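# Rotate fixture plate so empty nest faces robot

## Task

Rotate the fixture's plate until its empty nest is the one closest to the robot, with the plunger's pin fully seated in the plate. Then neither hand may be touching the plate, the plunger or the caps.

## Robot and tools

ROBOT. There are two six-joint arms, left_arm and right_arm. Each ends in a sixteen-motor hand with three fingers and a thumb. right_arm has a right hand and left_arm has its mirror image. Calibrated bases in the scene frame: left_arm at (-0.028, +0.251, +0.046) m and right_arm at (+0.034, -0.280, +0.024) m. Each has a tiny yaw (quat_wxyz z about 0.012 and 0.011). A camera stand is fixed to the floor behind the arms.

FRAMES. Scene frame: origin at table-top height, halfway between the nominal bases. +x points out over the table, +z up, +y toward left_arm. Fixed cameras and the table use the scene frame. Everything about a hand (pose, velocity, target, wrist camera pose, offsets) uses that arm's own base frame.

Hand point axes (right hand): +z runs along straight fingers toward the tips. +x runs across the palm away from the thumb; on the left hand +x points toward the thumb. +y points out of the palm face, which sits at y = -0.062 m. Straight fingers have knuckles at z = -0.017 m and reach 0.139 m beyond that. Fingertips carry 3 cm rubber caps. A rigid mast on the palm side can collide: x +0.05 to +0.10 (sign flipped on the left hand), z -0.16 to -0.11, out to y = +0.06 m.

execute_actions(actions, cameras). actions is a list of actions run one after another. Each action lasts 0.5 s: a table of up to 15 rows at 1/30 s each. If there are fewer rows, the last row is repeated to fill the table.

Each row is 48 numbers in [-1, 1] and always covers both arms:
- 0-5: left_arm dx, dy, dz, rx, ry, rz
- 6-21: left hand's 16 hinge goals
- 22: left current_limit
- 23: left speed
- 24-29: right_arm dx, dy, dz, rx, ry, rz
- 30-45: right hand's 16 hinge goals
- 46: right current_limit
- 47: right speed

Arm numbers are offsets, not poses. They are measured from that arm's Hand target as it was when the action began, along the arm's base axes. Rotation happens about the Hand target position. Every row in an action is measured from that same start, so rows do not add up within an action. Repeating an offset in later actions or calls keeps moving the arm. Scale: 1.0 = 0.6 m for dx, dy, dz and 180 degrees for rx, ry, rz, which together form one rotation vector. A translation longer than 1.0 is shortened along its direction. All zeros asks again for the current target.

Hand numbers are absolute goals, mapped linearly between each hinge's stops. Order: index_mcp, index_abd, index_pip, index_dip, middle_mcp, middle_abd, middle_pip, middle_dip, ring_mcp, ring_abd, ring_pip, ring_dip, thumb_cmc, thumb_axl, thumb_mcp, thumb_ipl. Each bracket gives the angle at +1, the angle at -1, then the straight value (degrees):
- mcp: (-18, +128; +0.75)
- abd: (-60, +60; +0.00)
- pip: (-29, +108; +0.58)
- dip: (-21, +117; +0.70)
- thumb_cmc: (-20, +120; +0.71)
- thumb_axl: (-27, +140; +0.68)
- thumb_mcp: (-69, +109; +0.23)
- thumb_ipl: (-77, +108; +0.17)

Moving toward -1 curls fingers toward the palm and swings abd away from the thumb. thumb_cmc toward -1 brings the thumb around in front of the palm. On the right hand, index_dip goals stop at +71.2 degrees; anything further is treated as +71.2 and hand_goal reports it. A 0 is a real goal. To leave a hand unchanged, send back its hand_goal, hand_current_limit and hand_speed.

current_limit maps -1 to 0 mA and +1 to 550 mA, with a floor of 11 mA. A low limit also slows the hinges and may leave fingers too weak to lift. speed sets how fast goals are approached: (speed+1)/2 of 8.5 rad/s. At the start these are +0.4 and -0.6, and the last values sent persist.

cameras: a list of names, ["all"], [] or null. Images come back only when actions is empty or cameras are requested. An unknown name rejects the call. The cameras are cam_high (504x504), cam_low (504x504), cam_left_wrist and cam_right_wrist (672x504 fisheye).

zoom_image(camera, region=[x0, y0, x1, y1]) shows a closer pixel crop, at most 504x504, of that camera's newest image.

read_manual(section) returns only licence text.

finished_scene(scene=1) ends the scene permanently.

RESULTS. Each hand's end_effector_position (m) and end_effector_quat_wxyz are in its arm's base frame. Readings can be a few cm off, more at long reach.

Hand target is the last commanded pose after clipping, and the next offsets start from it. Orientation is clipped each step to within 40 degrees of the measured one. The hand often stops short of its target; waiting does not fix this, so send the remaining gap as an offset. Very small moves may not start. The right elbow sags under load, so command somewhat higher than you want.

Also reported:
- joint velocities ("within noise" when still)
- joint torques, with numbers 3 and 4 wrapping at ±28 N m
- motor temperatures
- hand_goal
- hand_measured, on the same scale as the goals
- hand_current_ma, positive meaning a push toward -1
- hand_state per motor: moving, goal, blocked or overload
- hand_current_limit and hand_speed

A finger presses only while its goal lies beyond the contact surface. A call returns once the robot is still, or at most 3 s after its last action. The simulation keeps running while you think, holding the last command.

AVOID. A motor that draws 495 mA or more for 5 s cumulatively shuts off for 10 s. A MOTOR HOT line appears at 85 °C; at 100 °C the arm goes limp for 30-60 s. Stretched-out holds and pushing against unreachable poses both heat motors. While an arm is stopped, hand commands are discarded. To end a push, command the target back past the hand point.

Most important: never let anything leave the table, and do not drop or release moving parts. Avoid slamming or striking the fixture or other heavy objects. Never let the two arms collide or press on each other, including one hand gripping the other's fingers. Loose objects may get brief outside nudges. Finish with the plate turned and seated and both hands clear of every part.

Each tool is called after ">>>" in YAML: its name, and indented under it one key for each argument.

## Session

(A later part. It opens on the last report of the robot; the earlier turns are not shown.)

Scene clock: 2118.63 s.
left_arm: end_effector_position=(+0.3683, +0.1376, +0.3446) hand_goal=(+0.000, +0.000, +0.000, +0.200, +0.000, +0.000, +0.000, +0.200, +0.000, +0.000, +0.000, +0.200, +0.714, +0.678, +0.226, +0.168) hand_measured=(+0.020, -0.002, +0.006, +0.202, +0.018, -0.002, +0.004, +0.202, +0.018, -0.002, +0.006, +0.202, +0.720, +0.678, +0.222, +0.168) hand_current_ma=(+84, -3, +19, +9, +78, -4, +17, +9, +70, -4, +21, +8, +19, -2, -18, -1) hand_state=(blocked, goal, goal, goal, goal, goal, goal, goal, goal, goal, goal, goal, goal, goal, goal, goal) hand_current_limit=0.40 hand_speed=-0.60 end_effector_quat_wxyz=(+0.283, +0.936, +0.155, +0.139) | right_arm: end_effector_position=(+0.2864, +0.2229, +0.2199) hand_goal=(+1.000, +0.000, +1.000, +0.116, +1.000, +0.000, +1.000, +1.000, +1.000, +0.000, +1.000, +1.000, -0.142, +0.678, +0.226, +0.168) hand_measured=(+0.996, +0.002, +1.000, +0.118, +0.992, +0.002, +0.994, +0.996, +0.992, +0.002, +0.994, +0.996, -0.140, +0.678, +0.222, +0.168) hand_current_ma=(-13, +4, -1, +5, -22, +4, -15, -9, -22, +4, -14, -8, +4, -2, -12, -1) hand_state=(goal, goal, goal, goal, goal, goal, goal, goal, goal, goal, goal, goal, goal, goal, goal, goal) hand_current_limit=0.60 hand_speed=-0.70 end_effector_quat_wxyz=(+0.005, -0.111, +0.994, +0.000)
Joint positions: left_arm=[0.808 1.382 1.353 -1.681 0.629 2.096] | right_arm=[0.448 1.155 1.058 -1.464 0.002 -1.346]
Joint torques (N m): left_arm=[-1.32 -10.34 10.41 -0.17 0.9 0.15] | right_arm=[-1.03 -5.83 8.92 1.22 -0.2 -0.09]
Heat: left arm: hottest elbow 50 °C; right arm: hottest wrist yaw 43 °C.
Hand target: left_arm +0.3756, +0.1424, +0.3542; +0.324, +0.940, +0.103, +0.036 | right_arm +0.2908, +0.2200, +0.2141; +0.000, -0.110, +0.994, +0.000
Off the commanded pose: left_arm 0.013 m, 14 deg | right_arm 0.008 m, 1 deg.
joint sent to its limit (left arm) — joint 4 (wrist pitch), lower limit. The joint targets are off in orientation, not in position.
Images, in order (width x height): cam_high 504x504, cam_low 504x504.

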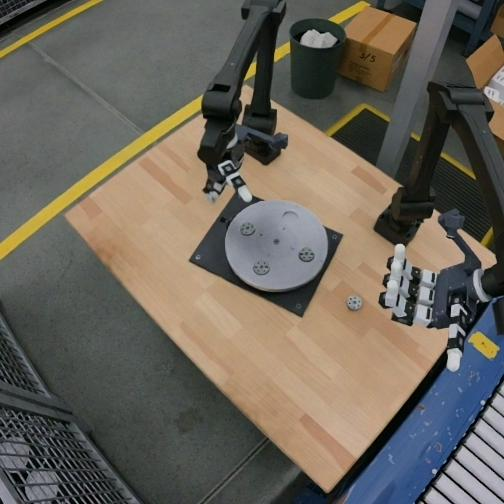

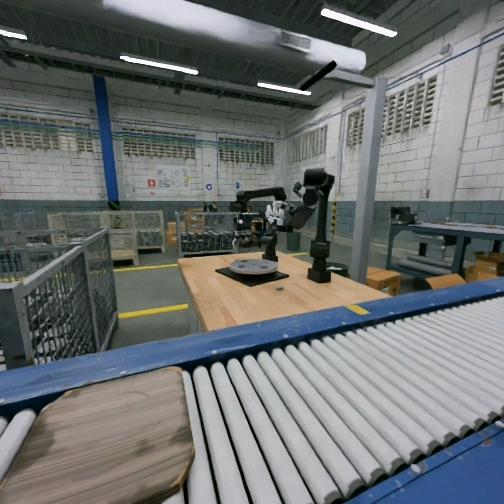

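>>> zoom_image:
  camera: "cam_high"
  region: [190, 150, 370, 330]

>>> zoom_image:
  camera: "cam_high"
  region: [217, 180, 262, 225]

Scaled by 2.800 from the camera's 504x504 image, which has a finer 720x720 frame.

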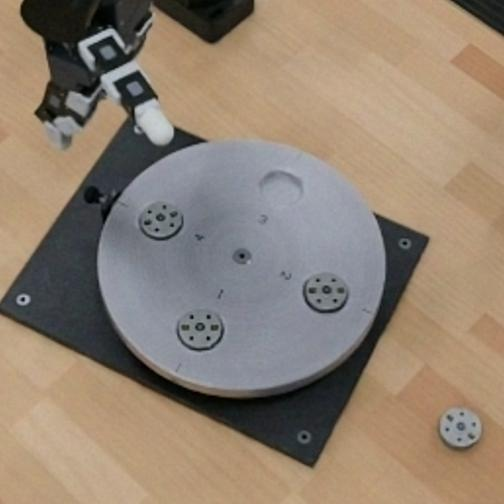

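Scaled by 11.200 from the camera's 504x504 image, which has a finer 720x720 frame.

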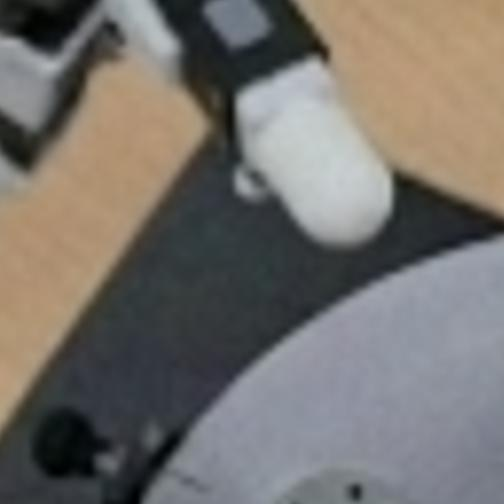

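>>> zoom_image:
  camera: "cam_high"
  region: [196, 180, 240, 224]

Scaled by 11.455 from the camera's 504x504 image, which has a finer 720x720 frame.

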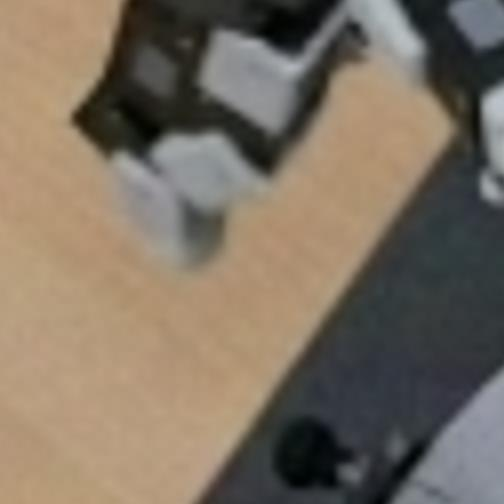

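>>> execute_actions:
  actions:
    - [[0,0,0,0,0,0,0.0,0,0.0,0.2,0.0,0,0.0,0.2,0.0,0,0.0,0.2,0.714,0.678,0.226,0.168,0.4,-0.6,-0.005,-0.01,-0.05,0,0,0,1.0,0.0,1.0,0.116,1.0,0,1.0,1.0,1.0,0,1.0,1.0,-0.143,0.678,0.226,0.168,0.6,-0.7]]
    - [[0,0,0,0,0,0,0.0,0,0.0,0.2,0.0,0,0.0,0.2,0.0,0,0.0,0.2,0.714,0.678,0.226,0.168,0.4,-0.6,0,0,-0.04,0,0,0,1.0,0.0,1.0,0.116,1.0,0,1.0,1.0,1.0,0,1.0,1.0,-0.143,0.678,0.226,0.168,0.6,-0.7]]
  cameras: ["cam_high"]

>>> zoom_image:
  camera: "cam_high"
  region: [196, 190, 240, 234]

Scene clock: 2135.30 s.
left_arm: end_effector_position=(+0.3683, +0.1376, +0.3446) hand_goal=(+0.000, +0.000, +0.000, +0.200, +0.000, +0.000, +0.000, +0.200, +0.000, +0.000, +0.000, +0.200, +0.714, +0.678, +0.226, +0.168) hand_measured=(+0.020, -0.002, +0.006, +0.202, +0.018, -0.002, +0.004, +0.202, +0.018, -0.002, +0.006, +0.202, +0.720, +0.678, +0.222, +0.168) hand_current_ma=(+84, -3, +19, +9, +78, -4, +17, +9, +70, -4, +21, +8, +19, -2, -18, -1) hand_state=(blocked, goal, goal, goal, goal, goal, goal, goal, goal, goal, goal, goal, goal, goal, goal, goal) hand_current_limit=0.40 hand_speed=-0.60 end_effector_quat_wxyz=(+0.283, +0.936, +0.155, +0.139) | right_arm: end_effector_position=(+0.2869, +0.2187, +0.1708) hand_goal=(+1.000, +0.000, +1.000, +0.116, +1.000, +0.000, +1.000, +1.000, +1.000, +0.000, +1.000, +1.000, -0.142, +0.678, +0.226, +0.168) hand_measured=(+0.996, +0.002, +1.000, +0.118, +0.992, +0.002, +0.994, +0.996, +0.992, +0.002, +0.994, +0.996, -0.140, +0.678, +0.222, +0.168) hand_current_ma=(-13, +4, -1, +5, -22, +4, -15, -9, -22, +4, -14, -8, +4, -2, -12, -1) hand_state=(goal, goal, goal, goal, goal, goal, goal, goal, goal, goal, goal, goal, goal, goal, goal, goal) hand_current_limit=0.60 hand_speed=-0.70 end_effector_quat_wxyz=(+0.011, -0.111, +0.994, +0.002)
Joint positions: left_arm=[0.808 1.382 1.353 -1.681 0.629 2.096] | right_arm=[0.435 1.166 0.935 -1.317 0.002 -1.359]
Joint torques (N m): left_arm=[-0.91 -10.87 10.37 -0.29 0.89 0.19] | right_arm=[-1.03 -5.54 7.94 1.25 -0.2 -0.07]
Motor temperatures (°C): left_arm=[24 29 50 26 31 25] | right_arm=[27 31 41 28 42 28]
Heat: left arm: hottest elbow 50 °C; right arm: hottest wrist yaw 42 °C.
Hand target: left_arm +0.3756, +0.1424, +0.3542; +0.324, +0.940, +0.103, +0.036 | right_arm +0.2877, +0.2140, +0.1601; +0.000, -0.110, +0.994, +0.000
Off the commanded pose: left_arm 0.013 m, 14 deg | right_arm 0.012 m, 1 deg.
joint sent to its limit (left arm) — joint 4 (wrist pitch), lower limit. The joint targets are off in orientation, not in position.
Images, in order (width x height): cam_high 504x504.

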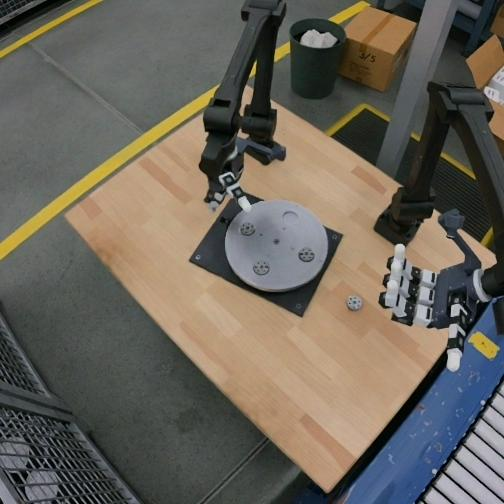

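Scaled by 11.455 from the camera's 504x504 image, which has a finer 720x720 frame.

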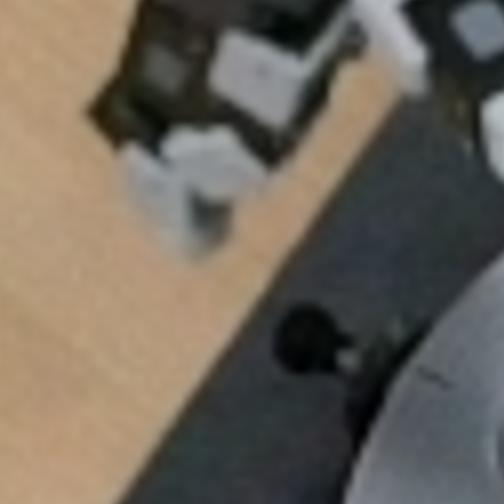

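>>> execute_actions:
  actions:
    - [[0,0,0,0,0,0,0.0,0,0.0,0.2,0.0,0,0.0,0.2,0.0,0,0.0,0.2,0.714,0.678,0.226,0.168,0.4,-0.6,-0.005,0,-0.04,0,0,0,1.0,0.0,1.0,0.116,1.0,0,1.0,1.0,1.0,0,1.0,1.0,-0.143,0.678,0.226,0.168,0.6,-0.7]]
    - [[0,0,0,0,0,0,0.0,0,0.0,0.2,0.0,0,0.0,0.2,0.0,0,0.0,0.2,0.714,0.678,0.226,0.168,0.4,-0.6,0,0,-0.025,0,0,0,1.0,0.0,1.0,0.116,1.0,0,1.0,1.0,1.0,0,1.0,1.0,-0.143,0.678,0.226,0.168,0.6,-0.7]]
  cameras: ["cam_high"]

>>> zoom_image:
  camera: "cam_high"
  region: [200, 198, 236, 234]

Scene clock: 2141.10 s.
left_arm: end_effector_position=(+0.3683, +0.1376, +0.3446) hand_goal=(+0.000, +0.000, +0.000, +0.200, +0.000, +0.000, +0.000, +0.200, +0.000, +0.000, +0.000, +0.200, +0.714, +0.678, +0.226, +0.168) hand_measured=(+0.020, -0.002, +0.006, +0.202, +0.018, -0.002, +0.004, +0.202, +0.018, -0.002, +0.006, +0.202, +0.720, +0.678, +0.222, +0.168) hand_current_ma=(+84, -3, +19, +9, +78, -4, +17, +9, +70, -4, +21, +8, +19, -2, -18, -1) hand_state=(blocked, goal, goal, goal, goal, goal, goal, goal, goal, goal, goal, goal, goal, goal, goal, goal) hand_current_limit=0.40 hand_speed=-0.60 end_effector_quat_wxyz=(+0.283, +0.936, +0.155, +0.139) | right_arm: end_effector_position=(+0.2857, +0.2182, +0.1320) hand_goal=(+1.000, +0.000, +1.000, +0.116, +1.000, +0.000, +1.000, +1.000, +1.000, +0.000, +1.000, +1.000, -0.142, +0.678, +0.226, +0.168) hand_measured=(+0.996, +0.002, +1.000, +0.118, +0.992, +0.002, +0.994, +0.996, +0.992, +0.002, +0.994, +0.996, -0.140, +0.678, +0.222, +0.168) hand_current_ma=(-13, +4, -1, +5, -22, +4, -15, -9, -22, +4, -14, -8, +4, -2, -12, -1) hand_state=(goal, goal, goal, goal, goal, goal, goal, goal, goal, goal, goal, goal, goal, goal, goal, goal) hand_current_limit=0.60 hand_speed=-0.70 end_effector_quat_wxyz=(+0.011, -0.111, +0.994, +0.002)
Joint positions: left_arm=[0.808 1.382 1.353 -1.681 0.629 2.096] | right_arm=[0.435 1.195 0.85 -1.204 0.002 -1.359]
Joint torques (N m): left_arm=[-1.14 -10.52 10.35 -0.31 0.87 0.18] | right_arm=[-0.67 -5.66 7.6 1.28 -0.2 -0.04]
Heat: left arm: hottest elbow 50 °C; right arm: hottest wrist yaw 41 °C.
Hand target: left_arm +0.3756, +0.1424, +0.3542; +0.324, +0.940, +0.103, +0.036 | right_arm +0.2848, +0.2140, +0.1211; +0.000, -0.110, +0.994, +0.000
Off the commanded pose: left_arm 0.013 m, 14 deg | right_arm 0.012 m, 1 deg.
joint sent to its limit (left arm) — joint 4 (wrist pitch), lower limit. The joint targets are off in orientation, not in position.
Images, in order (width x height): cam_high 504x504.

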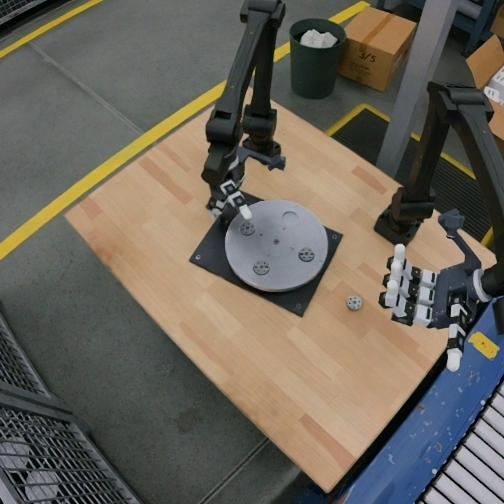

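Scaled by 14.000 from the camera's 504x504 image, which has a finer 720x720 frame.

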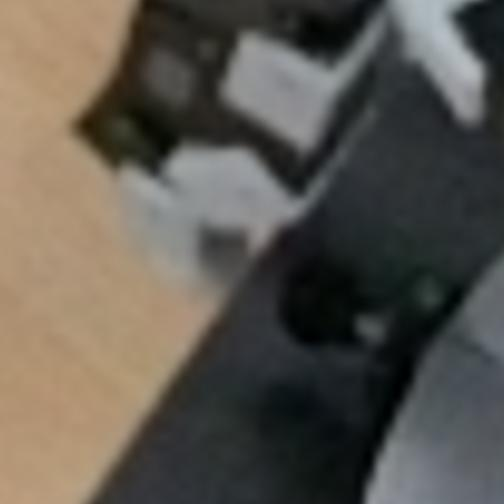

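>>> execute_actions:
  actions:
    - [[0,0,0,0,0,0,0.0,0,0.0,0.2,0.0,0,0.0,0.2,0.0,0,0.0,0.2,0.714,0.678,0.226,0.168,0.4,-0.6,-0.0044,0.0195,0,0,0,0,1.0,0.0,1.0,0.116,1.0,0,1.0,1.0,1.0,0,1.0,1.0,-0.143,0.678,0.226,0.168,0.6,-0.7]]

>>> execute_actions:
  actions:
    - [[0,0,0,0,0,0,0.0,0,0.0,0.2,0.0,0,0.0,0.2,0.0,0,0.0,0.2,0.714,0.678,0.226,0.168,0.4,-0.6,-0.003,0.013,0,0,0,0,1.0,0.0,1.0,0.116,1.0,0,1.0,1.0,1.0,0,1.0,1.0,-0.143,0.678,0.226,0.168,0.6,-0.7]]
  cameras: ["cam_high"]

>>> zoom_image:
  camera: "cam_high"
  region: [210, 205, 240, 235]

Scene clock: 2149.27 s.
left_arm: end_effector_position=(+0.3683, +0.1376, +0.3446) hand_goal=(+0.000, +0.000, +0.000, +0.200, +0.000, +0.000, +0.000, +0.200, +0.000, +0.000, +0.000, +0.200, +0.714, +0.678, +0.226, +0.168) hand_measured=(+0.020, -0.002, +0.006, +0.202, +0.018, -0.002, +0.004, +0.202, +0.018, -0.002, +0.006, +0.202, +0.720, +0.678, +0.222, +0.168) hand_current_ma=(+84, -3, +19, +9, +78, -4, +17, +9, +70, -4, +21, +8, +19, -2, -18, -1) hand_state=(blocked, goal, goal, goal, goal, goal, goal, goal, goal, goal, goal, goal, goal, goal, goal, goal) hand_current_limit=0.40 hand_speed=-0.60 end_effector_quat_wxyz=(+0.283, +0.936, +0.155, +0.139) | right_arm: end_effector_position=(+0.2849, +0.2209, +0.1303) hand_goal=(+1.000, +0.000, +1.000, +0.116, +1.000, +0.000, +1.000, +1.000, +1.000, +0.000, +1.000, +1.000, -0.142, +0.678, +0.226, +0.168) hand_measured=(+0.996, +0.002, +1.000, +0.118, +0.992, +0.002, +0.994, +0.996, +0.992, +0.002, +0.994, +0.996, -0.140, +0.678, +0.222, +0.168) hand_current_ma=(-13, +4, -1, +5, -22, +4, -15, -9, -22, +4, -14, -8, +4, -2, -12, -1) hand_state=(goal, goal, goal, goal, goal, goal, goal, goal, goal, goal, goal, goal, goal, goal, goal, goal) hand_current_limit=0.60 hand_speed=-0.70 end_effector_quat_wxyz=(+0.009, -0.109, +0.994, +0.002)
Joint positions: left_arm=[0.808 1.382 1.353 -1.681 0.629 2.096] | right_arm=[0.444 1.2 0.85 -1.204 0.002 -1.345]
Joint torques (N m): left_arm=[-1.2 -10.7 10.39 -0.2 0.9 0.18] | right_arm=[1.73 -5.54 8.05 1.32 -0.18 0.15]
Heat: left arm: hottest elbow 50 °C; right arm: hottest wrist yaw 41 °C.
Hand target: left_arm +0.3756, +0.1424, +0.3542; +0.324, +0.940, +0.103, +0.036 | right_arm +0.2821, +0.2256, +0.1212; +0.000, -0.110, +0.994, +0.000
Off the commanded pose: left_arm 0.013 m, 14 deg | right_arm 0.011 m, 1 deg.
joint sent to its limit (left arm) — joint 4 (wrist pitch), lower limit. The joint targets are off in orientation, not in position.

Scene clock: 2149.97 s.
left_arm: end_effector_position=(+0.3683, +0.1376, +0.3446) hand_goal=(+0.000, +0.000, +0.000, +0.200, +0.000, +0.000, +0.000, +0.200, +0.000, +0.000, +0.000, +0.200, +0.714, +0.678, +0.226, +0.168) hand_measured=(+0.020, -0.002, +0.006, +0.202, +0.018, -0.002, +0.004, +0.202, +0.018, -0.002, +0.006, +0.202, +0.720, +0.678, +0.222, +0.168) hand_current_ma=(+84, -3, +19, +9, +78, -4, +17, +9, +70, -4, +21, +8, +19, -2, -18, -1) hand_state=(blocked, goal, goal, goal, goal, goal, goal, goal, goal, goal, goal, goal, goal, goal, goal, goal) hand_current_limit=0.40 hand_speed=-0.60 end_effector_quat_wxyz=(+0.283, +0.936, +0.155, +0.139) | right_arm: end_effector_position=(+0.2817, +0.2286, +0.1285) hand_goal=(+1.000, +0.000, +1.000, +0.116, +1.000, +0.000, +1.000, +1.000, +1.000, +0.000, +1.000, +1.000, -0.142, +0.678, +0.226, +0.168) hand_measured=(+0.996, +0.002, +1.000, +0.118, +0.992, +0.002, +0.994, +0.996, +0.992, +0.002, +0.994, +0.996, -0.140, +0.678, +0.222, +0.168) hand_current_ma=(-13, +4, -1, +5, -22, +4, -15, -9, -22, +4, -14, -8, +4, -2, -12, -1) hand_state=(goal, goal, goal, goal, goal, goal, goal, goal, goal, goal, goal, goal, goal, goal, goal, goal) hand_current_limit=0.60 hand_speed=-0.70 end_effector_quat_wxyz=(+0.007, -0.110, +0.994, +0.002)
Joint positions: left_arm=[0.808 1.382 1.353 -1.681 0.629 2.096] | right_arm=[0.471 1.206 0.85 -1.201 0.002 -1.32]
Joint torques (N m): left_arm=[-1.26 -10.75 10.3 -0.21 0.88 0.15] | right_arm=[1.55 -5.6 8.38 1.24 -0.15 0.16]
Heat: left arm: hottest elbow 50 °C; right arm: hottest wrist yaw 41 °C.
Hand target: left_arm +0.3756, +0.1424, +0.3542; +0.324, +0.940, +0.103, +0.036 | right_arm +0.2803, +0.2334, +0.1211; +0.000, -0.110, +0.994, +0.000
Off the commanded pose: left_arm 0.013 m, 14 deg | right_arm 0.009 m, 1 deg.
joint sent to its limit (left arm) — joint 4 (wrist pitch), lower limit. The joint targets are off in orientation, not in position.
Images, in order (width x height): cam_high 504x504.

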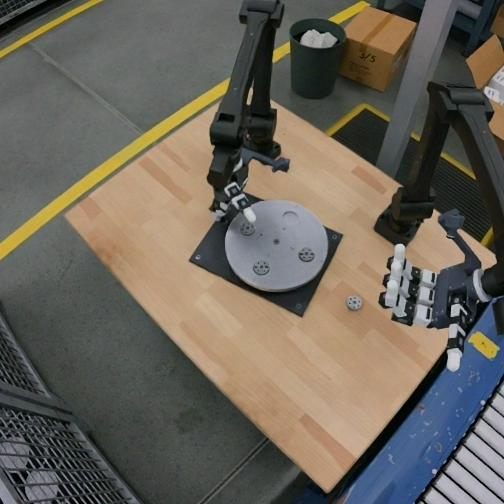

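Scaled by 16.800 from the camera's 504x504 image, which has a finer 720x720 frame.

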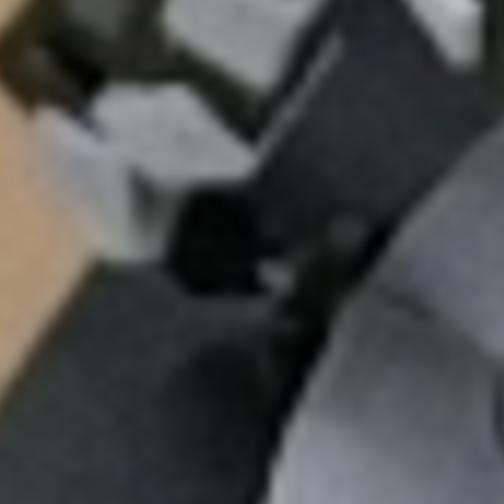

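>>> execute_actions:
  actions:
    - [[0,0,0,0,0,0,0.0,0,0.0,0.2,0.0,0,0.0,0.2,0.0,0,0.0,0.2,0.714,0.678,0.226,0.168,0.4,-0.6,-0.003,0.013,0,0,0,0,1.0,0.0,1.0,0.116,1.0,0,1.0,1.0,1.0,0,1.0,1.0,-0.143,0.678,0.226,0.168,0.6,-0.7]]

>>> execute_actions:
  actions:
    - [[0,0,0,0,0,0,0.0,0,0.0,0.2,0.0,0,0.0,0.2,0.0,0,0.0,0.2,0.714,0.678,0.226,0.168,0.4,-0.6,-0.003,0.013,0,0,0,0,1.0,0.0,1.0,0.116,1.0,0,1.0,1.0,1.0,0,1.0,1.0,-0.143,0.678,0.226,0.168,0.6,-0.7]]
  cameras: ["cam_high"]

>>> zoom_image:
  camera: "cam_high"
  region: [210, 205, 240, 235]

Scene clock: 2156.23 s.
left_arm: end_effector_position=(+0.3683, +0.1376, +0.3446) hand_goal=(+0.000, +0.000, +0.000, +0.200, +0.000, +0.000, +0.000, +0.200, +0.000, +0.000, +0.000, +0.200, +0.714, +0.678, +0.226, +0.168) hand_measured=(+0.020, -0.002, +0.006, +0.202, +0.018, -0.002, +0.004, +0.202, +0.018, -0.002, +0.006, +0.202, +0.720, +0.678, +0.222, +0.168) hand_current_ma=(+84, -3, +19, +9, +78, -4, +17, +9, +70, -4, +21, +8, +19, -2, -18, -1) hand_state=(blocked, goal, goal, goal, goal, goal, goal, goal, goal, goal, goal, goal, goal, goal, goal, goal) hand_current_limit=0.40 hand_speed=-0.60 end_effector_quat_wxyz=(+0.283, +0.936, +0.155, +0.139) | right_arm: end_effector_position=(+0.2806, +0.2330, +0.1268) hand_goal=(+1.000, +0.000, +1.000, +0.116, +1.000, +0.000, +1.000, +1.000, +1.000, +0.000, +1.000, +1.000, -0.142, +0.678, +0.226, +0.168) hand_measured=(+1.000, +0.002, +1.000, +0.120, +0.992, +0.002, +0.994, +0.996, +0.992, +0.002, +0.994, +0.996, -0.140, +0.678, +0.222, +0.168) hand_current_ma=(+0, +4, +0, +8, -22, +4, -15, -9, -22, +4, -14, -8, +4, -2, -12, -1) hand_state=(goal, goal, goal, goal, goal, goal, goal, goal, goal, goal, goal, goal, goal, goal, goal, goal) hand_current_limit=0.60 hand_speed=-0.70 end_effector_quat_wxyz=(+0.006, -0.104, +0.995, -0.001)
Joint positions: left_arm=[0.808 1.382 1.353 -1.681 0.629 2.096] | right_arm=[0.489 1.21 0.85 -1.2 0.007 -1.291]
Joint torques (N m): left_arm=[-1.08 -10.23 10.41 -0.25 0.93 0.2] | right_arm=[2.02 -5.6 8.76 1.25 -0.34 0.13]
Heat: left arm: hottest elbow 50 °C; right arm: hottest wrist yaw 40 °C.
Hand target: left_arm +0.3756, +0.1424, +0.3542; +0.324, +0.940, +0.103, +0.036 | right_arm +0.2785, +0.2412, +0.1210; +0.000, -0.110, +0.994, +0.000
Off the commanded pose: left_arm 0.013 m, 14 deg | right_arm 0.010 m, 1 deg.
joint sent to its limit (left arm) — joint 4 (wrist pitch), lower limit. The joint targets are off in orientation, not in position.

Scene clock: 2156.93 s.
left_arm: end_effector_position=(+0.3683, +0.1376, +0.3446) hand_goal=(+0.000, +0.000, +0.000, +0.200, +0.000, +0.000, +0.000, +0.200, +0.000, +0.000, +0.000, +0.200, +0.714, +0.678, +0.226, +0.168) hand_measured=(+0.020, -0.002, +0.006, +0.202, +0.018, -0.002, +0.004, +0.202, +0.018, -0.002, +0.006, +0.202, +0.720, +0.678, +0.222, +0.168) hand_current_ma=(+84, -3, +19, +9, +78, -4, +17, +9, +70, -4, +21, +8, +19, -2, -18, -1) hand_state=(blocked, goal, goal, goal, goal, goal, goal, goal, goal, goal, goal, goal, goal, goal, goal, goal) hand_current_limit=0.40 hand_speed=-0.60 end_effector_quat_wxyz=(+0.283, +0.936, +0.155, +0.139) | right_arm: end_effector_position=(+0.2806, +0.2356, +0.1243) hand_goal=(+1.000, +0.000, +1.000, +0.116, +1.000, +0.000, +1.000, +1.000, +1.000, +0.000, +1.000, +1.000, -0.142, +0.678, +0.226, +0.168) hand_measured=(+1.000, +0.000, +1.000, +0.126, +0.992, +0.002, +0.994, +0.996, +0.992, +0.002, +0.994, +0.996, -0.140, +0.678, +0.222, +0.168) hand_current_ma=(+1, +1, +0, +31, -22, +4, -15, -9, -22, +4, -14, -8, +4, -2, -12, -1) hand_state=(goal, goal, goal, goal, goal, goal, goal, goal, goal, goal, goal, goal, goal, goal, goal, goal) hand_current_limit=0.60 hand_speed=-0.70 end_effector_quat_wxyz=(+0.006, -0.096, +0.995, -0.007)
Joint positions: left_arm=[0.808 1.382 1.353 -1.681 0.629 2.096] | right_arm=[0.505 1.215 0.85 -1.2 0.017 -1.258]
Joint torques (N m): left_arm=[-1.26 -10.99 10.48 -0.25 0.89 0.15] | right_arm=[2.67 -5.54 9.09 1.25 -0.75 0.03]
Heat: left arm: hottest elbow 50 °C; right arm: hottest wrist yaw 40 °C.
Hand target: left_arm +0.3756, +0.1424, +0.3542; +0.324, +0.940, +0.103, +0.036 | right_arm +0.2767, +0.2490, +0.1211; +0.000, -0.110, +0.994, +0.000
Off the commanded pose: left_arm 0.013 m, 14 deg | right_arm 0.014 m, 2 deg.
joint sent to its limit (left arm) — joint 4 (wrist pitch), lower limit. The joint targets are off in orientation, not in position.
Images, in order (width x height): cam_high 504x504.

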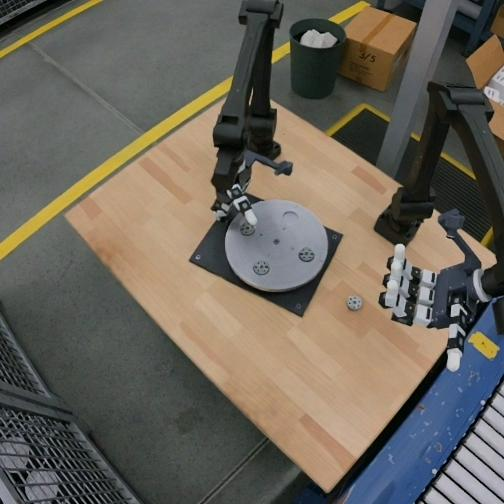

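Scaled by 16.800 from the camera's 504x504 image, which has a finer 720x720 frame.

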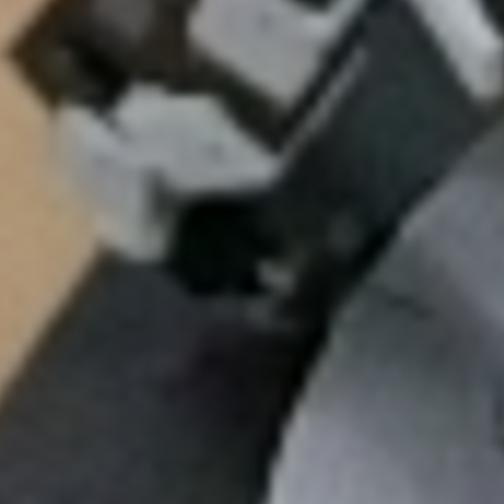

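>>> execute_actions:
  actions:
    - [[0,0,0,0,0,0,0.0,0,0.0,0.2,0.0,0,0.0,0.2,0.0,0,0.0,0.2,0.714,0.678,0.226,0.168,0.4,-0.6,-0.003,0.013,0.004,0,0,0,1.0,0.0,1.0,0.116,1.0,0,1.0,1.0,1.0,0,1.0,1.0,-0.143,0.678,0.226,0.168,0.6,-0.7]]

>>> execute_actions:
  actions:
    - [[0,0,0,0,0,0,0.0,0,0.0,0.2,0.0,0,0.0,0.2,0.0,0,0.0,0.2,0.714,0.678,0.226,0.168,0.4,-0.6,-0.003,0.013,0.004,0,0,0,1.0,0.0,1.0,0.116,1.0,0,1.0,1.0,1.0,0,1.0,1.0,-0.143,0.678,0.226,0.168,0.6,-0.7]]
  cameras: ["cam_high"]

>>> zoom_image:
  camera: "cam_high"
  region: [210, 205, 240, 235]

Scene clock: 2162.73 s.
left_arm: end_effector_position=(+0.3683, +0.1376, +0.3446) hand_goal=(+0.000, +0.000, +0.000, +0.200, +0.000, +0.000, +0.000, +0.200, +0.000, +0.000, +0.000, +0.200, +0.714, +0.678, +0.226, +0.168) hand_measured=(+0.020, -0.002, +0.006, +0.202, +0.018, -0.002, +0.004, +0.202, +0.018, -0.002, +0.006, +0.202, +0.720, +0.678, +0.222, +0.168) hand_current_ma=(+84, -3, +19, +9, +78, -4, +17, +9, +70, -4, +21, +8, +19, -2, -18, -1) hand_state=(blocked, goal, goal, goal, goal, goal, goal, goal, goal, goal, goal, goal, goal, goal, goal, goal) hand_current_limit=0.40 hand_speed=-0.60 end_effector_quat_wxyz=(+0.283, +0.936, +0.155, +0.139) | right_arm: end_effector_position=(+0.2805, +0.2381, +0.1226) hand_goal=(+1.000, +0.000, +1.000, +0.116, +1.000, +0.000, +1.000, +1.000, +1.000, +0.000, +1.000, +1.000, -0.142, +0.678, +0.226, +0.168) hand_measured=(+1.000, +0.004, +1.000, +0.134, +0.992, +0.002, +0.994, +0.996, +0.992, +0.002, +0.994, +0.996, -0.140, +0.678, +0.222, +0.168) hand_current_ma=(+1, +9, +0, +55, -22, +4, -15, -9, -22, +4, -14, -8, +4, -2, -12, -1) hand_state=(goal, goal, goal, goal, goal, goal, goal, goal, goal, goal, goal, goal, goal, goal, goal, goal) hand_current_limit=0.60 hand_speed=-0.70 end_effector_quat_wxyz=(+0.007, -0.089, +0.996, -0.013)
Joint positions: left_arm=[0.808 1.382 1.353 -1.681 0.629 2.096] | right_arm=[0.521 1.218 0.85 -1.2 0.029 -1.228]
Joint torques (N m): left_arm=[-1.2 -10.58 10.39 -0.27 0.87 0.16] | right_arm=[3.37 -5.54 9.92 0.98 -1.19 0]
Heat: left arm: hottest elbow 50 °C; right arm: hottest wrist yaw 40 °C.
Hand target: left_arm +0.3756, +0.1424, +0.3542; +0.324, +0.940, +0.103, +0.036 | right_arm +0.2748, +0.2569, +0.1234; +0.000, -0.110, +0.994, +0.000
Off the commanded pose: left_arm 0.013 m, 14 deg | right_arm 0.020 m, 3 deg.
joint sent to its limit (left arm) — joint 4 (wrist pitch), lower limit. The joint targets are off in orientation, not in position.

Scene clock: 2163.43 s.
left_arm: end_effector_position=(+0.3683, +0.1376, +0.3446) hand_goal=(+0.000, +0.000, +0.000, +0.200, +0.000, +0.000, +0.000, +0.200, +0.000, +0.000, +0.000, +0.200, +0.714, +0.678, +0.226, +0.168) hand_measured=(+0.020, -0.002, +0.006, +0.202, +0.018, -0.002, +0.004, +0.202, +0.018, -0.002, +0.006, +0.202, +0.720, +0.678, +0.222, +0.168) hand_current_ma=(+84, -3, +19, +9, +78, -4, +17, +9, +70, -4, +21, +8, +19, -2, -18, -1) hand_state=(blocked, goal, goal, goal, goal, goal, goal, goal, goal, goal, goal, goal, goal, goal, goal, goal) hand_current_limit=0.40 hand_speed=-0.60 end_effector_quat_wxyz=(+0.283, +0.936, +0.155, +0.139) | right_arm: end_effector_position=(+0.2756, +0.2418, +0.1209) hand_goal=(+1.000, +0.000, +1.000, +0.116, +1.000, +0.000, +1.000, +1.000, +1.000, +0.000, +1.000, +1.000, -0.142, +0.678, +0.226, +0.168) hand_measured=(+1.000, -0.006, +1.000, +0.136, +0.992, +0.002, +0.994, +0.996, +0.992, +0.002, +0.994, +0.996, -0.140, +0.678, +0.222, +0.168) hand_current_ma=(+2, -16, +1, +68, -22, +4, -15, -9, -22, +4, -14, -8, +4, -2, -12, -1) hand_state=(goal, goal, goal, blocked, goal, goal, goal, goal, goal, goal, goal, goal, goal, goal, goal, goal) hand_current_limit=0.60 hand_speed=-0.70 end_effector_quat_wxyz=(+0.002, -0.084, +0.996, -0.018)
Joint positions: left_arm=[0.808 1.382 1.353 -1.681 0.629 2.096] | right_arm=[0.543 1.221 0.85 -1.213 0.033 -1.196]
Joint torques (N m): left_arm=[-0.85 -10.52 10.37 -0.13 0.91 0.18] | right_arm=[3.43 -5.36 10.7 1.21 -1.36 -0.1]
Heat: left arm: hottest elbow 50 °C; right arm: hottest wrist yaw 40 °C.
Hand target: left_arm +0.3756, +0.1424, +0.3542; +0.324, +0.940, +0.103, +0.036 | right_arm +0.2731, +0.2646, +0.1259; +0.000, -0.110, +0.994, +0.000
Off the commanded pose: left_arm 0.013 m, 14 deg | right_arm 0.024 m, 4 deg.
joint sent to its limit (left arm) — joint 4 (wrist pitch), lower limit. The joint targets are off in orientation, not in position.
Images, in order (width x height): cam_high 504x504.

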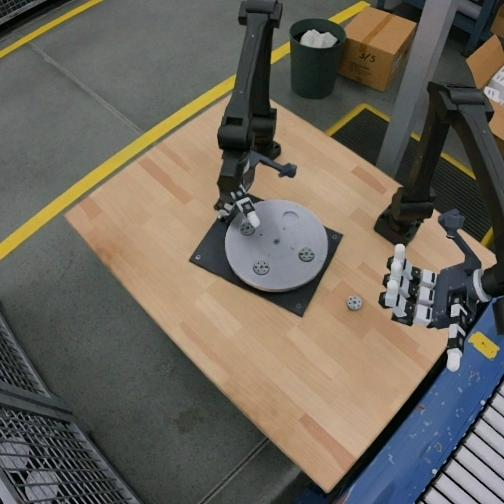

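Scaled by 16.800 from the camera's 504x504 image, which has a finer 720x720 frame.

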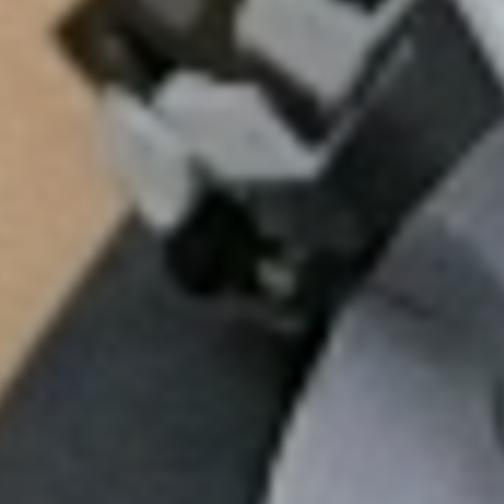

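>>> execute_actions:
  actions:
    - [[0,0,0,0,0,0,0.5,0,0.5,0.4,0.5,0,0.5,0.4,0.5,0,0.5,0.4,0.5,0.678,0.226,0.168,0.4,-0.6,0.02,-0.05,0,0,0,0,1.0,0.0,1.0,0.116,1.0,0,1.0,1.0,1.0,0,1.0,1.0,-0.143,0.678,0.226,0.168,0.6,-0.7]]
    - [[0,0,0,0,0,0,0.5,0,0.5,0.4,0.5,0,0.5,0.4,0.5,0,0.5,0.4,0.5,0.678,0.226,0.168,0.4,-0.6,0,-0.05,0,0,0,0,1.0,0.0,1.0,0.116,1.0,0,1.0,1.0,1.0,0,1.0,1.0,-0.143,0.678,0.226,0.168,0.6,-0.7]]
    - [[0,0,0,0,0,0,1.0,0,1.0,0.116,1.0,0,1.0,1.0,1.0,0,1.0,1.0,-0.143,0.678,0.226,0.168,0.4,-0.6,0,0,0.08,0,0,0,1.0,0.0,1.0,0.116,1.0,0,1.0,1.0,1.0,0,1.0,1.0,-0.143,0.678,0.226,0.168,0.6,-0.7]]
  cameras: ["cam_high"]

>>> zoom_image:
  camera: "cam_high"
  region: [217, 212, 237, 232]

Scene clock: 2265.23 s.
left_arm: end_effector_position=(+0.3680, +0.1376, +0.3442) hand_goal=(+1.000, +0.000, +1.000, +0.116, +1.000, +0.000, +1.000, +1.000, +1.000, +0.000, +1.000, +1.000, -0.142, +0.678, +0.226, +0.168) hand_measured=(+0.998, -0.002, +0.996, +0.120, +0.998, -0.002, +0.996, +0.996, +0.998, -0.002, +0.996, +0.998, -0.136, +0.678, +0.222, +0.168) hand_current_ma=(-4, -3, -11, +11, -5, -4, -12, -11, -4, -4, -15, -10, +18, -2, -18, -1) hand_state=(goal, goal, goal, goal, goal, goal, goal, goal, goal, goal, goal, goal, goal, goal, goal, goal) hand_current_limit=0.40 hand_speed=-0.60 end_effector_quat_wxyz=(+0.282, +0.937, +0.154, +0.139) | right_arm: end_effector_position=(+0.2695, +0.2025, +0.1533) hand_goal=(+1.000, +0.000, +1.000, +0.116, +1.000, +0.000, +1.000, +1.000, +1.000, +0.000, +1.000, +1.000, -0.142, +0.678, +0.226, +0.168) hand_measured=(+0.998, -0.002, +1.000, +0.118, +0.992, +0.002, +0.994, +0.996, +0.992, +0.002, +0.994, +0.996, -0.140, +0.678, +0.222, +0.168) hand_current_ma=(-7, -4, +0, +6, -22, +4, -15, -9, -22, +4, -14, -8, +3, -2, -12, -1) hand_state=(goal, goal, goal, goal, goal, goal, goal, goal, goal, goal, goal, goal, goal, goal, goal, goal) hand_current_limit=0.60 hand_speed=-0.70 end_effector_quat_wxyz=(-0.020, -0.111, +0.994, -0.007)
Joint positions: left_arm=[0.808 1.382 1.353 -1.681 0.627 2.098] | right_arm=[0.409 1.158 0.887 -1.342 0.002 -1.383]
Joint torques (N m): left_arm=[-1.2 -10.58 10.33 -0.18 0.85 0.18] | right_arm=[-0.97 -6.77 12.74 0.31 -0.16 -0.07]
Heat: left arm: hottest elbow 51 °C; right arm: hottest elbow 40 °C.
Hand target: left_arm +0.3756, +0.1425, +0.3542; +0.323, +0.940, +0.104, +0.036 | right_arm +0.2850, +0.2047, +0.1739; +0.000, -0.110, +0.994, +0.000
Off the commanded pose: left_arm 0.013 m, 14 deg | right_arm 0.026 m, 2 deg.
joint sent to its limit (left arm) — joint 4 (wrist pitch), lower limit. The joint targets are off in orientation, not in position.
Images, in order (width x height): cam_high 504x504.

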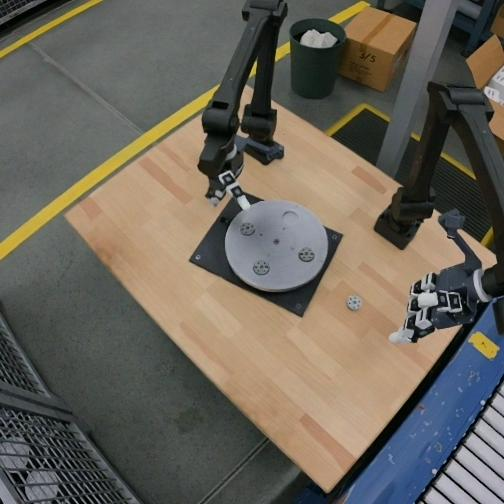

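Scaled by 25.200 from the camera's 504x504 image, which has a finer 720x720 frame.

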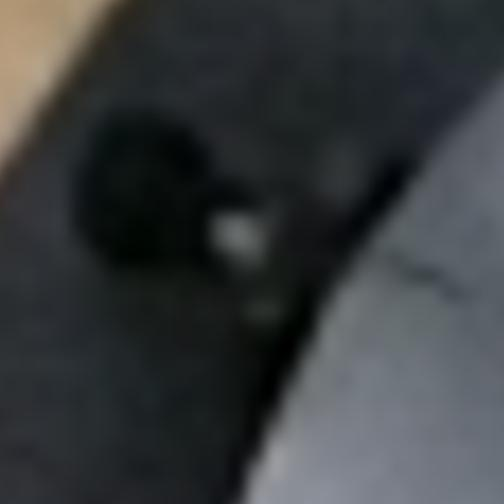

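>>> execute_actions:
  actions:
    - [[-0.046,-0.069,-0.07,0.098,0.038,0.046,1.0,0,1.0,0.116,1.0,0,1.0,1.0,1.0,0,1.0,1.0,-0.143,0.678,0.226,0.168,0.5,-0.6,0,-0.03,0.06,0,0,0,1.0,0.0,1.0,0.116,1.0,0,1.0,1.0,1.0,0,1.0,1.0,-0.143,0.678,0.226,0.168,0.6,-0.7]]
    - [[-0.046,-0.069,-0.07,0.098,0.038,0.046,1.0,0,1.0,0.116,1.0,0,1.0,1.0,1.0,0,1.0,1.0,-0.143,0.678,0.226,0.168,0.5,-0.6,0,-0.03,0.06,0,0,0,1.0,0.0,1.0,0.116,1.0,0,1.0,1.0,1.0,0,1.0,1.0,-0.143,0.678,0.226,0.168,0.6,-0.7]]
  cameras: ["cam_high"]

Scene clock: 2273.73 s.
left_arm: end_effector_position=(+0.3173, +0.0609, +0.2708) hand_goal=(+1.000, +0.000, +1.000, +0.116, +1.000, +0.000, +1.000, +1.000, +1.000, +0.000, +1.000, +1.000, -0.142, +0.678, +0.226, +0.168) hand_measured=(+0.996, +0.000, +0.996, +0.118, +0.996, -0.002, +0.996, +0.996, +0.998, -0.002, +0.996, +0.998, -0.140, +0.678, +0.222, +0.168) hand_current_ma=(-11, -2, -10, +9, -11, -3, -11, -11, -10, -3, -14, -9, +5, -2, -17, -1) hand_state=(goal, goal, goal, goal, goal, goal, goal, goal, goal, goal, goal, goal, goal, goal, goal, goal) hand_current_limit=0.50 hand_speed=-0.60 end_effector_quat_wxyz=(+0.004, +0.967, +0.253, +0.003) | right_arm: end_effector_position=(+0.2723, +0.1692, +0.2250) hand_goal=(+1.000, +0.000, +1.000, +0.116, +1.000, +0.000, +1.000, +1.000, +1.000, +0.000, +1.000, +1.000, -0.142, +0.678, +0.226, +0.168) hand_measured=(+0.996, -0.002, +1.000, +0.118, +0.992, +0.002, +0.994, +0.996, +0.992, +0.002, +0.994, +0.996, -0.142, +0.678, +0.222, +0.168) hand_current_ma=(-11, -4, +0, +6, -22, +4, -15, -9, -22, +4, -14, -8, +2, -2, -12, -1) hand_state=(goal, goal, goal, goal, goal, goal, goal, goal, goal, goal, goal, goal, goal, goal, goal, goal) hand_current_limit=0.60 hand_speed=-0.70 end_effector_quat_wxyz=(-0.020, -0.111, +0.994, -0.005)
Joint positions: left_arm=[0.458 1.077 1.133 -1.623 0.009 1.517] | right_arm=[0.296 1.099 1.033 -1.547 0.002 -1.497]
Joint torques (N m): left_arm=[-1.14 -7.59 7.73 0.38 0.01 -0.08] | right_arm=[-1.03 -5.89 13.24 0.34 -0.16 -0.08]
Heat: left arm: hottest elbow 51 °C; right arm: hottest elbow 42 °C.
Hand target: left_arm +0.3204, +0.0596, +0.2702; +0.002, +0.966, +0.257, +0.001 | right_arm +0.2851, +0.1688, +0.2459; +0.000, -0.110, +0.994, +0.000
Off the commanded pose: left_arm 0.003 m, 1 deg | right_arm 0.025 m, 2 deg.
Images, in order (width x height): cam_high 504x504.

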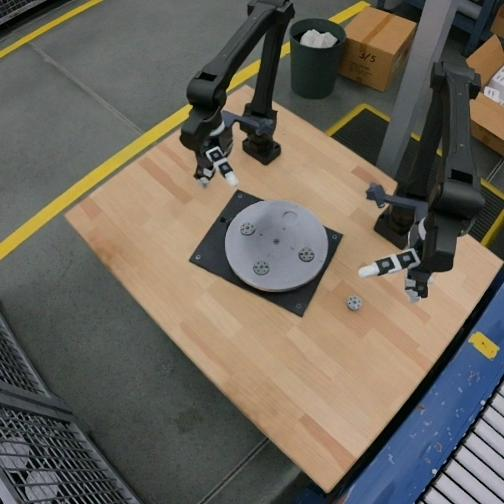

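>>> execute_actions:
  actions:
    - [[0,0,0,0,0,0,1.0,0,1.0,0.116,1.0,0,1.0,1.0,1.0,0,1.0,1.0,-0.143,0.678,0.226,0.168,0.5,-0.6,0.05,-0.06,0.03,0.0677,0.1066,-0.1485,1.0,0.0,1.0,0.116,1.0,0,1.0,1.0,1.0,0,1.0,1.0,-0.143,0.678,0.226,0.168,0.6,-0.7]]
    - [[0,0,0,0,0,0,1.0,0,1.0,0.116,1.0,0,1.0,1.0,1.0,0,1.0,1.0,-0.143,0.678,0.226,0.168,0.5,-0.6,0.05,-0.06,0.03,0.0677,0.1066,-0.1485,1.0,0.0,1.0,0.116,1.0,0,1.0,1.0,1.0,0,1.0,1.0,-0.143,0.678,0.226,0.168,0.6,-0.7]]
    - [[0,0,0,0,0,0,1.0,0,1.0,0.116,1.0,0,1.0,1.0,1.0,0,1.0,1.0,-0.143,0.678,0.226,0.168,0.5,-0.6,0.03,-0.06,0.0,0.0677,0.1066,-0.1485,1.0,0.15,0.12,-0.336,1.0,0,0.3,0.2,0.0,0,0.0,0.2,-0.143,0.678,0.226,0.168,0.6,-0.7]]
  cameras: ["cam_high","cam_right_wrist"]

Scene clock: 2294.77 s.
left_arm: end_effector_position=(+0.3177, +0.0607, +0.2706) hand_goal=(+1.000, +0.000, +1.000, +0.116, +1.000, +0.000, +1.000, +1.000, +1.000, +0.000, +1.000, +1.000, -0.142, +0.678, +0.226, +0.168) hand_measured=(+0.996, +0.000, +0.996, +0.118, +0.996, -0.002, +0.996, +0.996, +0.998, -0.002, +0.996, +0.998, -0.140, +0.678, +0.222, +0.168) hand_current_ma=(-11, -2, -10, +9, -11, -3, -11, -11, -10, -3, -14, -9, +5, -2, -17, -1) hand_state=(goal, goal, goal, goal, goal, goal, goal, goal, goal, goal, goal, goal, goal, goal, goal, goal) hand_current_limit=0.50 hand_speed=-0.60 end_effector_quat_wxyz=(+0.003, +0.967, +0.255, +0.002) | right_arm: end_effector_position=(+0.3643, +0.0628, +0.2789) hand_goal=(+1.000, +0.150, +0.120, -0.336, +1.000, +0.000, +0.300, +0.200, +0.000, +0.000, +0.000, +0.200, -0.142, +0.678, +0.226, +0.168) hand_measured=(+1.000, +0.150, +0.124, -0.334, +1.000, +0.002, +0.304, +0.204, +0.012, +0.002, +0.004, +0.202, -0.136, +0.678, +0.222, +0.168) hand_current_ma=(-1, +0, +12, +7, +0, +4, +9, +9, +40, +4, +13, +7, +19, -2, -13, -1) hand_state=(goal, goal, goal, goal, goal, goal, goal, goal, goal, goal, goal, goal, goal, goal, goal, goal) hand_current_limit=0.60 hand_speed=-0.70 end_effector_quat_wxyz=(-0.278, +0.591, +0.658, +0.374)
Joint positions: left_arm=[0.455 1.077 1.133 -1.623 0.007 1.512] | right_arm=[-0.252 1.099 0.98 -1.68 -0.952 -0.477]
Joint torques (N m): left_arm=[-1.32 -7.47 7.91 0.32 0.01 -0.1] | right_arm=[0.09 -6.18 9.13 0.16 -1.15 0.04]
Motor temperatures (°C): left_arm=[24 29 52 26 31 25] | right_arm=[27 31 44 28 36 28]
Heat: left arm: hottest elbow 52 °C; right arm: hottest elbow 44 °C.
Hand target: left_arm +0.3204, +0.0596, +0.2702; +0.002, +0.967, +0.257, +0.001 | right_arm +0.3631, +0.0606, +0.2819; -0.401, +0.535, +0.670, +0.322
Off the commanded pose: left_arm 0.003 m, 0 deg | right_arm 0.004 m, 17 deg.
joint sent to its limit (right arm) — joint 4 (wrist pitch), lower limit. The joint targets are off in orientation, not in position.
Images, in order (width x height): cam_high 504x504, cam_right_wrist 672x504.

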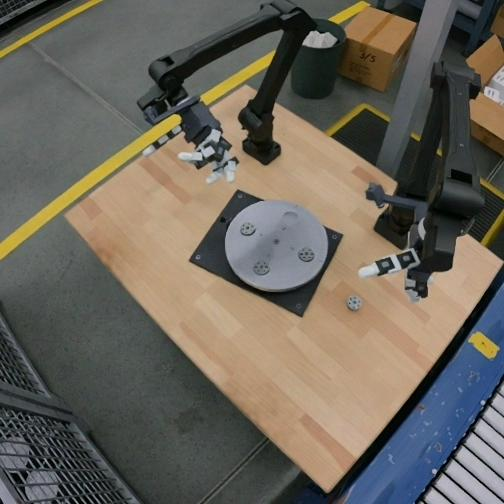

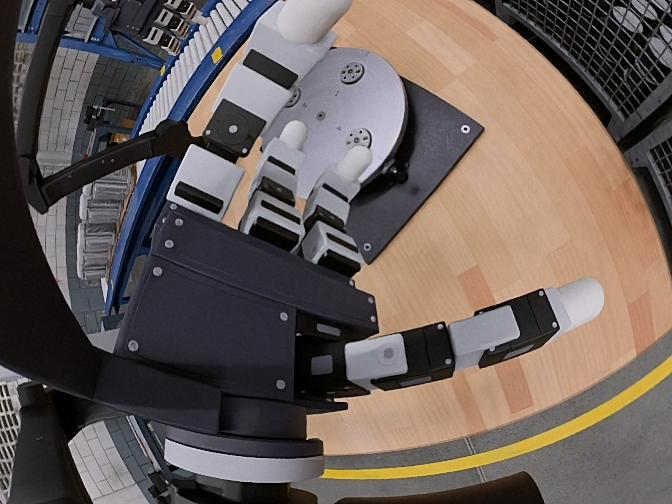

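>>> execute_actions:
  actions:
    - [[-0.0074,-0.0838,-0.0209,0,0,0.1806,1.0,0,1.0,0.116,1.0,0,1.0,1.0,1.0,0,1.0,1.0,-0.143,0.678,0.226,0.168,0.5,-0.6,0,0,0,0,0,0,1.0,0.15,0.12,-0.336,1.0,0,0.3,0.2,0.0,0,0.0,0.2,-0.143,0.678,0.226,0.168,0.6,-0.7]]
    - [[-0.0074,-0.0838,-0.0209,0,0,0.1806,1.0,0,1.0,0.116,1.0,0,1.0,1.0,1.0,0,1.0,1.0,-0.143,0.678,0.226,0.168,0.5,-0.6,0,0,0,0,0,0,1.0,0.15,0.12,-0.336,1.0,0,0.3,0.2,0.0,0,0.0,0.2,-0.143,0.678,0.226,0.168,0.6,-0.7]]
    - [[-0.0074,-0.0838,-0.0209,0,0,0.1806,1.0,0,1.0,0.116,1.0,0,1.0,1.0,1.0,0,1.0,1.0,-0.143,0.678,0.226,0.168,0.5,-0.6,0,0,0,0,0,0,1.0,0.15,0.12,-0.336,1.0,0,0.3,0.2,0.0,0,0.0,0.2,-0.143,0.678,0.226,0.168,0.6,-0.7]]
    - [[-0.0074,-0.0838,-0.0209,0,0,0.1806,1.0,0,1.0,0.116,1.0,0,1.0,1.0,1.0,0,1.0,1.0,-0.143,0.678,0.226,0.168,0.5,-0.6,0,0,0,0,0,0,1.0,0.15,0.12,-0.336,1.0,0,0.3,0.2,0.0,0,0.0,0.2,-0.143,0.678,0.226,0.168,0.6,-0.7]]
  cameras: ["cam_high"]

>>> zoom_image:
  camera: "cam_high"
  region: [215, 150, 375, 310]

Scene clock: 2304.90 s.
left_arm: end_effector_position=(+0.2933, -0.1367, +0.2103) hand_goal=(+1.000, +0.000, +1.000, +0.116, +1.000, +0.000, +1.000, +1.000, +1.000, +0.000, +1.000, +1.000, -0.142, +0.678, +0.226, +0.168) hand_measured=(+0.994, +0.000, +0.996, +0.118, +0.994, +0.000, +0.996, +0.996, +0.996, +0.000, +0.996, +0.998, -0.140, +0.678, +0.222, +0.168) hand_current_ma=(-20, +0, -10, +9, -19, -1, -11, -11, -17, -1, -14, -9, +3, -2, -17, -1) hand_state=(goal, goal, goal, goal, goal, goal, goal, goal, goal, goal, goal, goal, goal, goal, goal, goal) hand_current_limit=0.50 hand_speed=-0.60 end_effector_quat_wxyz=(-0.005, +0.190, +0.982, +0.000) | right_arm: end_effector_position=(+0.3643, +0.0618, +0.2776) hand_goal=(+1.000, +0.150, +0.120, -0.336, +1.000, +0.000, +0.300, +0.200, +0.000, +0.000, +0.000, +0.200, -0.142, +0.678, +0.226, +0.168) hand_measured=(+1.000, +0.150, +0.124, -0.334, +1.000, +0.002, +0.304, +0.204, +0.012, +0.002, +0.004, +0.202, -0.136, +0.678, +0.222, +0.168) hand_current_ma=(-1, +0, +12, +7, +0, +4, +9, +9, +40, +4, +13, +7, +19, -2, -13, -1) hand_state=(goal, goal, goal, goal, goal, goal, goal, goal, goal, goal, goal, goal, goal, goal, goal, goal) hand_current_limit=0.60 hand_speed=-0.70 end_effector_quat_wxyz=(-0.284, +0.600, +0.649, +0.372)
Joint positions: left_arm=[-0.667 1.297 1.151 -1.433 0.004 -1.856] | right_arm=[-0.252 1.099 0.98 -1.68 -0.957 -0.449]
Joint torques (N m): left_arm=[-0.03 -9.29 10.35 -0.28 -0.08 -0.08] | right_arm=[0.32 -6.12 9.44 0.17 -1.16 0.02]
Heat: left arm: hottest elbow 51 °C; right arm: hottest elbow 43 °C.
Hand target: left_arm +0.3026, -0.1415, +0.2199; +0.000, +0.176, +0.984, +0.003 | right_arm +0.3631, +0.0606, +0.2820; -0.401, +0.535, +0.670, +0.322
Off the commanded pose: left_arm 0.014 m, 2 deg | right_arm 0.005 m, 17 deg.
joint sent to its limit (right arm) — joint 4 (wrist pitch), lower limit. The joint targets are off in orientation, not in position.
Images, in order (width x height): cam_high 504x504.

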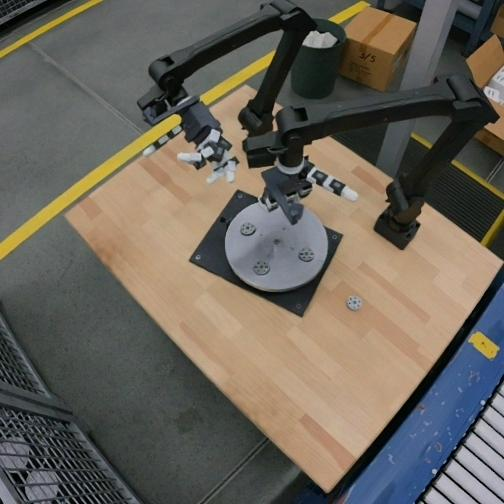

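Scaled by 3.150 from the camera's 504x504 image, which has a finer 720x720 frame.

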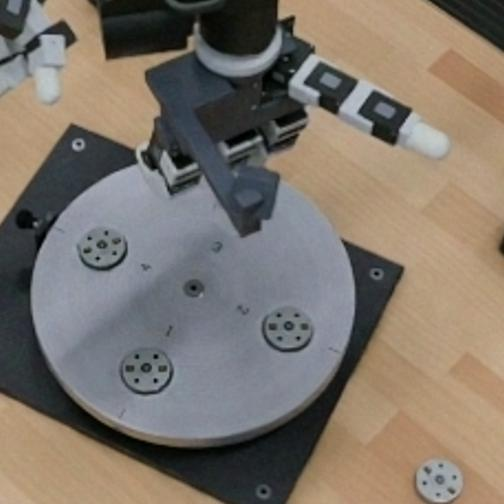

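>>> execute_actions:
  actions: []
  cameras: ["cam_left_wrist"]

Scene clock: 2306.60 s.
left_arm: end_effector_position=(+0.2932, -0.1367, +0.2103) hand_goal=(+1.000, +0.000, +1.000, +0.116, +1.000, +0.000, +1.000, +1.000, +1.000, +0.000, +1.000, +1.000, -0.142, +0.678, +0.226, +0.168) hand_measured=(+0.994, +0.000, +0.996, +0.118, +0.994, +0.000, +0.996, +0.996, +0.996, +0.000, +0.996, +0.998, -0.140, +0.678, +0.222, +0.168) hand_current_ma=(-20, +0, -10, +9, -19, -1, -11, -11, -17, -1, -14, -9, +3, -2, -17, -1) hand_state=(goal, goal, goal, goal, goal, goal, goal, goal, goal, goal, goal, goal, goal, goal, goal, goal) hand_current_limit=0.50 hand_speed=-0.60 end_effector_quat_wxyz=(-0.005, +0.189, +0.982, +0.000) | right_arm: end_effector_position=(+0.3643, +0.0618, +0.2776) hand_goal=(+1.000, +0.150, +0.120, -0.336, +1.000, +0.000, +0.300, +0.200, +0.000, +0.000, +0.000, +0.200, -0.142, +0.678, +0.226, +0.168) hand_measured=(+1.000, +0.150, +0.124, -0.334, +1.000, +0.002, +0.304, +0.204, +0.012, +0.002, +0.004, +0.202, -0.136, +0.678, +0.222, +0.168) hand_current_ma=(-1, +0, +12, +7, +0, +4, +9, +9, +40, +4, +13, +7, +19, -2, -13, -1) hand_state=(goal, goal, goal, goal, goal, goal, goal, goal, goal, goal, goal, goal, goal, goal, goal, goal) hand_current_limit=0.60 hand_speed=-0.70 end_effector_quat_wxyz=(-0.284, +0.600, +0.649, +0.372)
Joint positions: left_arm=[-0.667 1.297 1.151 -1.433 0.004 -1.857] | right_arm=[-0.252 1.099 0.98 -1.68 -0.957 -0.449]
Joint velocities: within noise
Joint torques (N m): left_arm=[0.15 -8.88 10.3 -0.27 -0.09 -0.09] | right_arm=[0.32 -6.12 9.44 0.16 -1.16 0.02]
Motor temperatures (°C): left_arm=[24 28 51 26 31 25] | right_arm=[27 31 42 28 37 28]
Heat: left arm: hottest elbow 51 °C; right arm: hottest elbow 42 °C.
Hand target: left_arm +0.3026, -0.1415, +0.2199; +0.000, +0.176, +0.984, +0.003 | right_arm +0.3631, +0.0606, +0.2820; -0.401, +0.535, +0.670, +0.322
Off the commanded pose: left_arm 0.014 m, 2 deg | right_arm 0.005 m, 17 deg.
Images, in order (width x height): cam_left_wrist 672x504.

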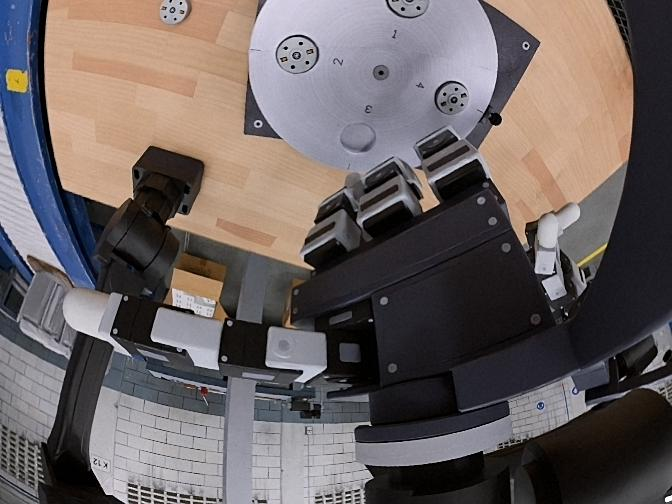

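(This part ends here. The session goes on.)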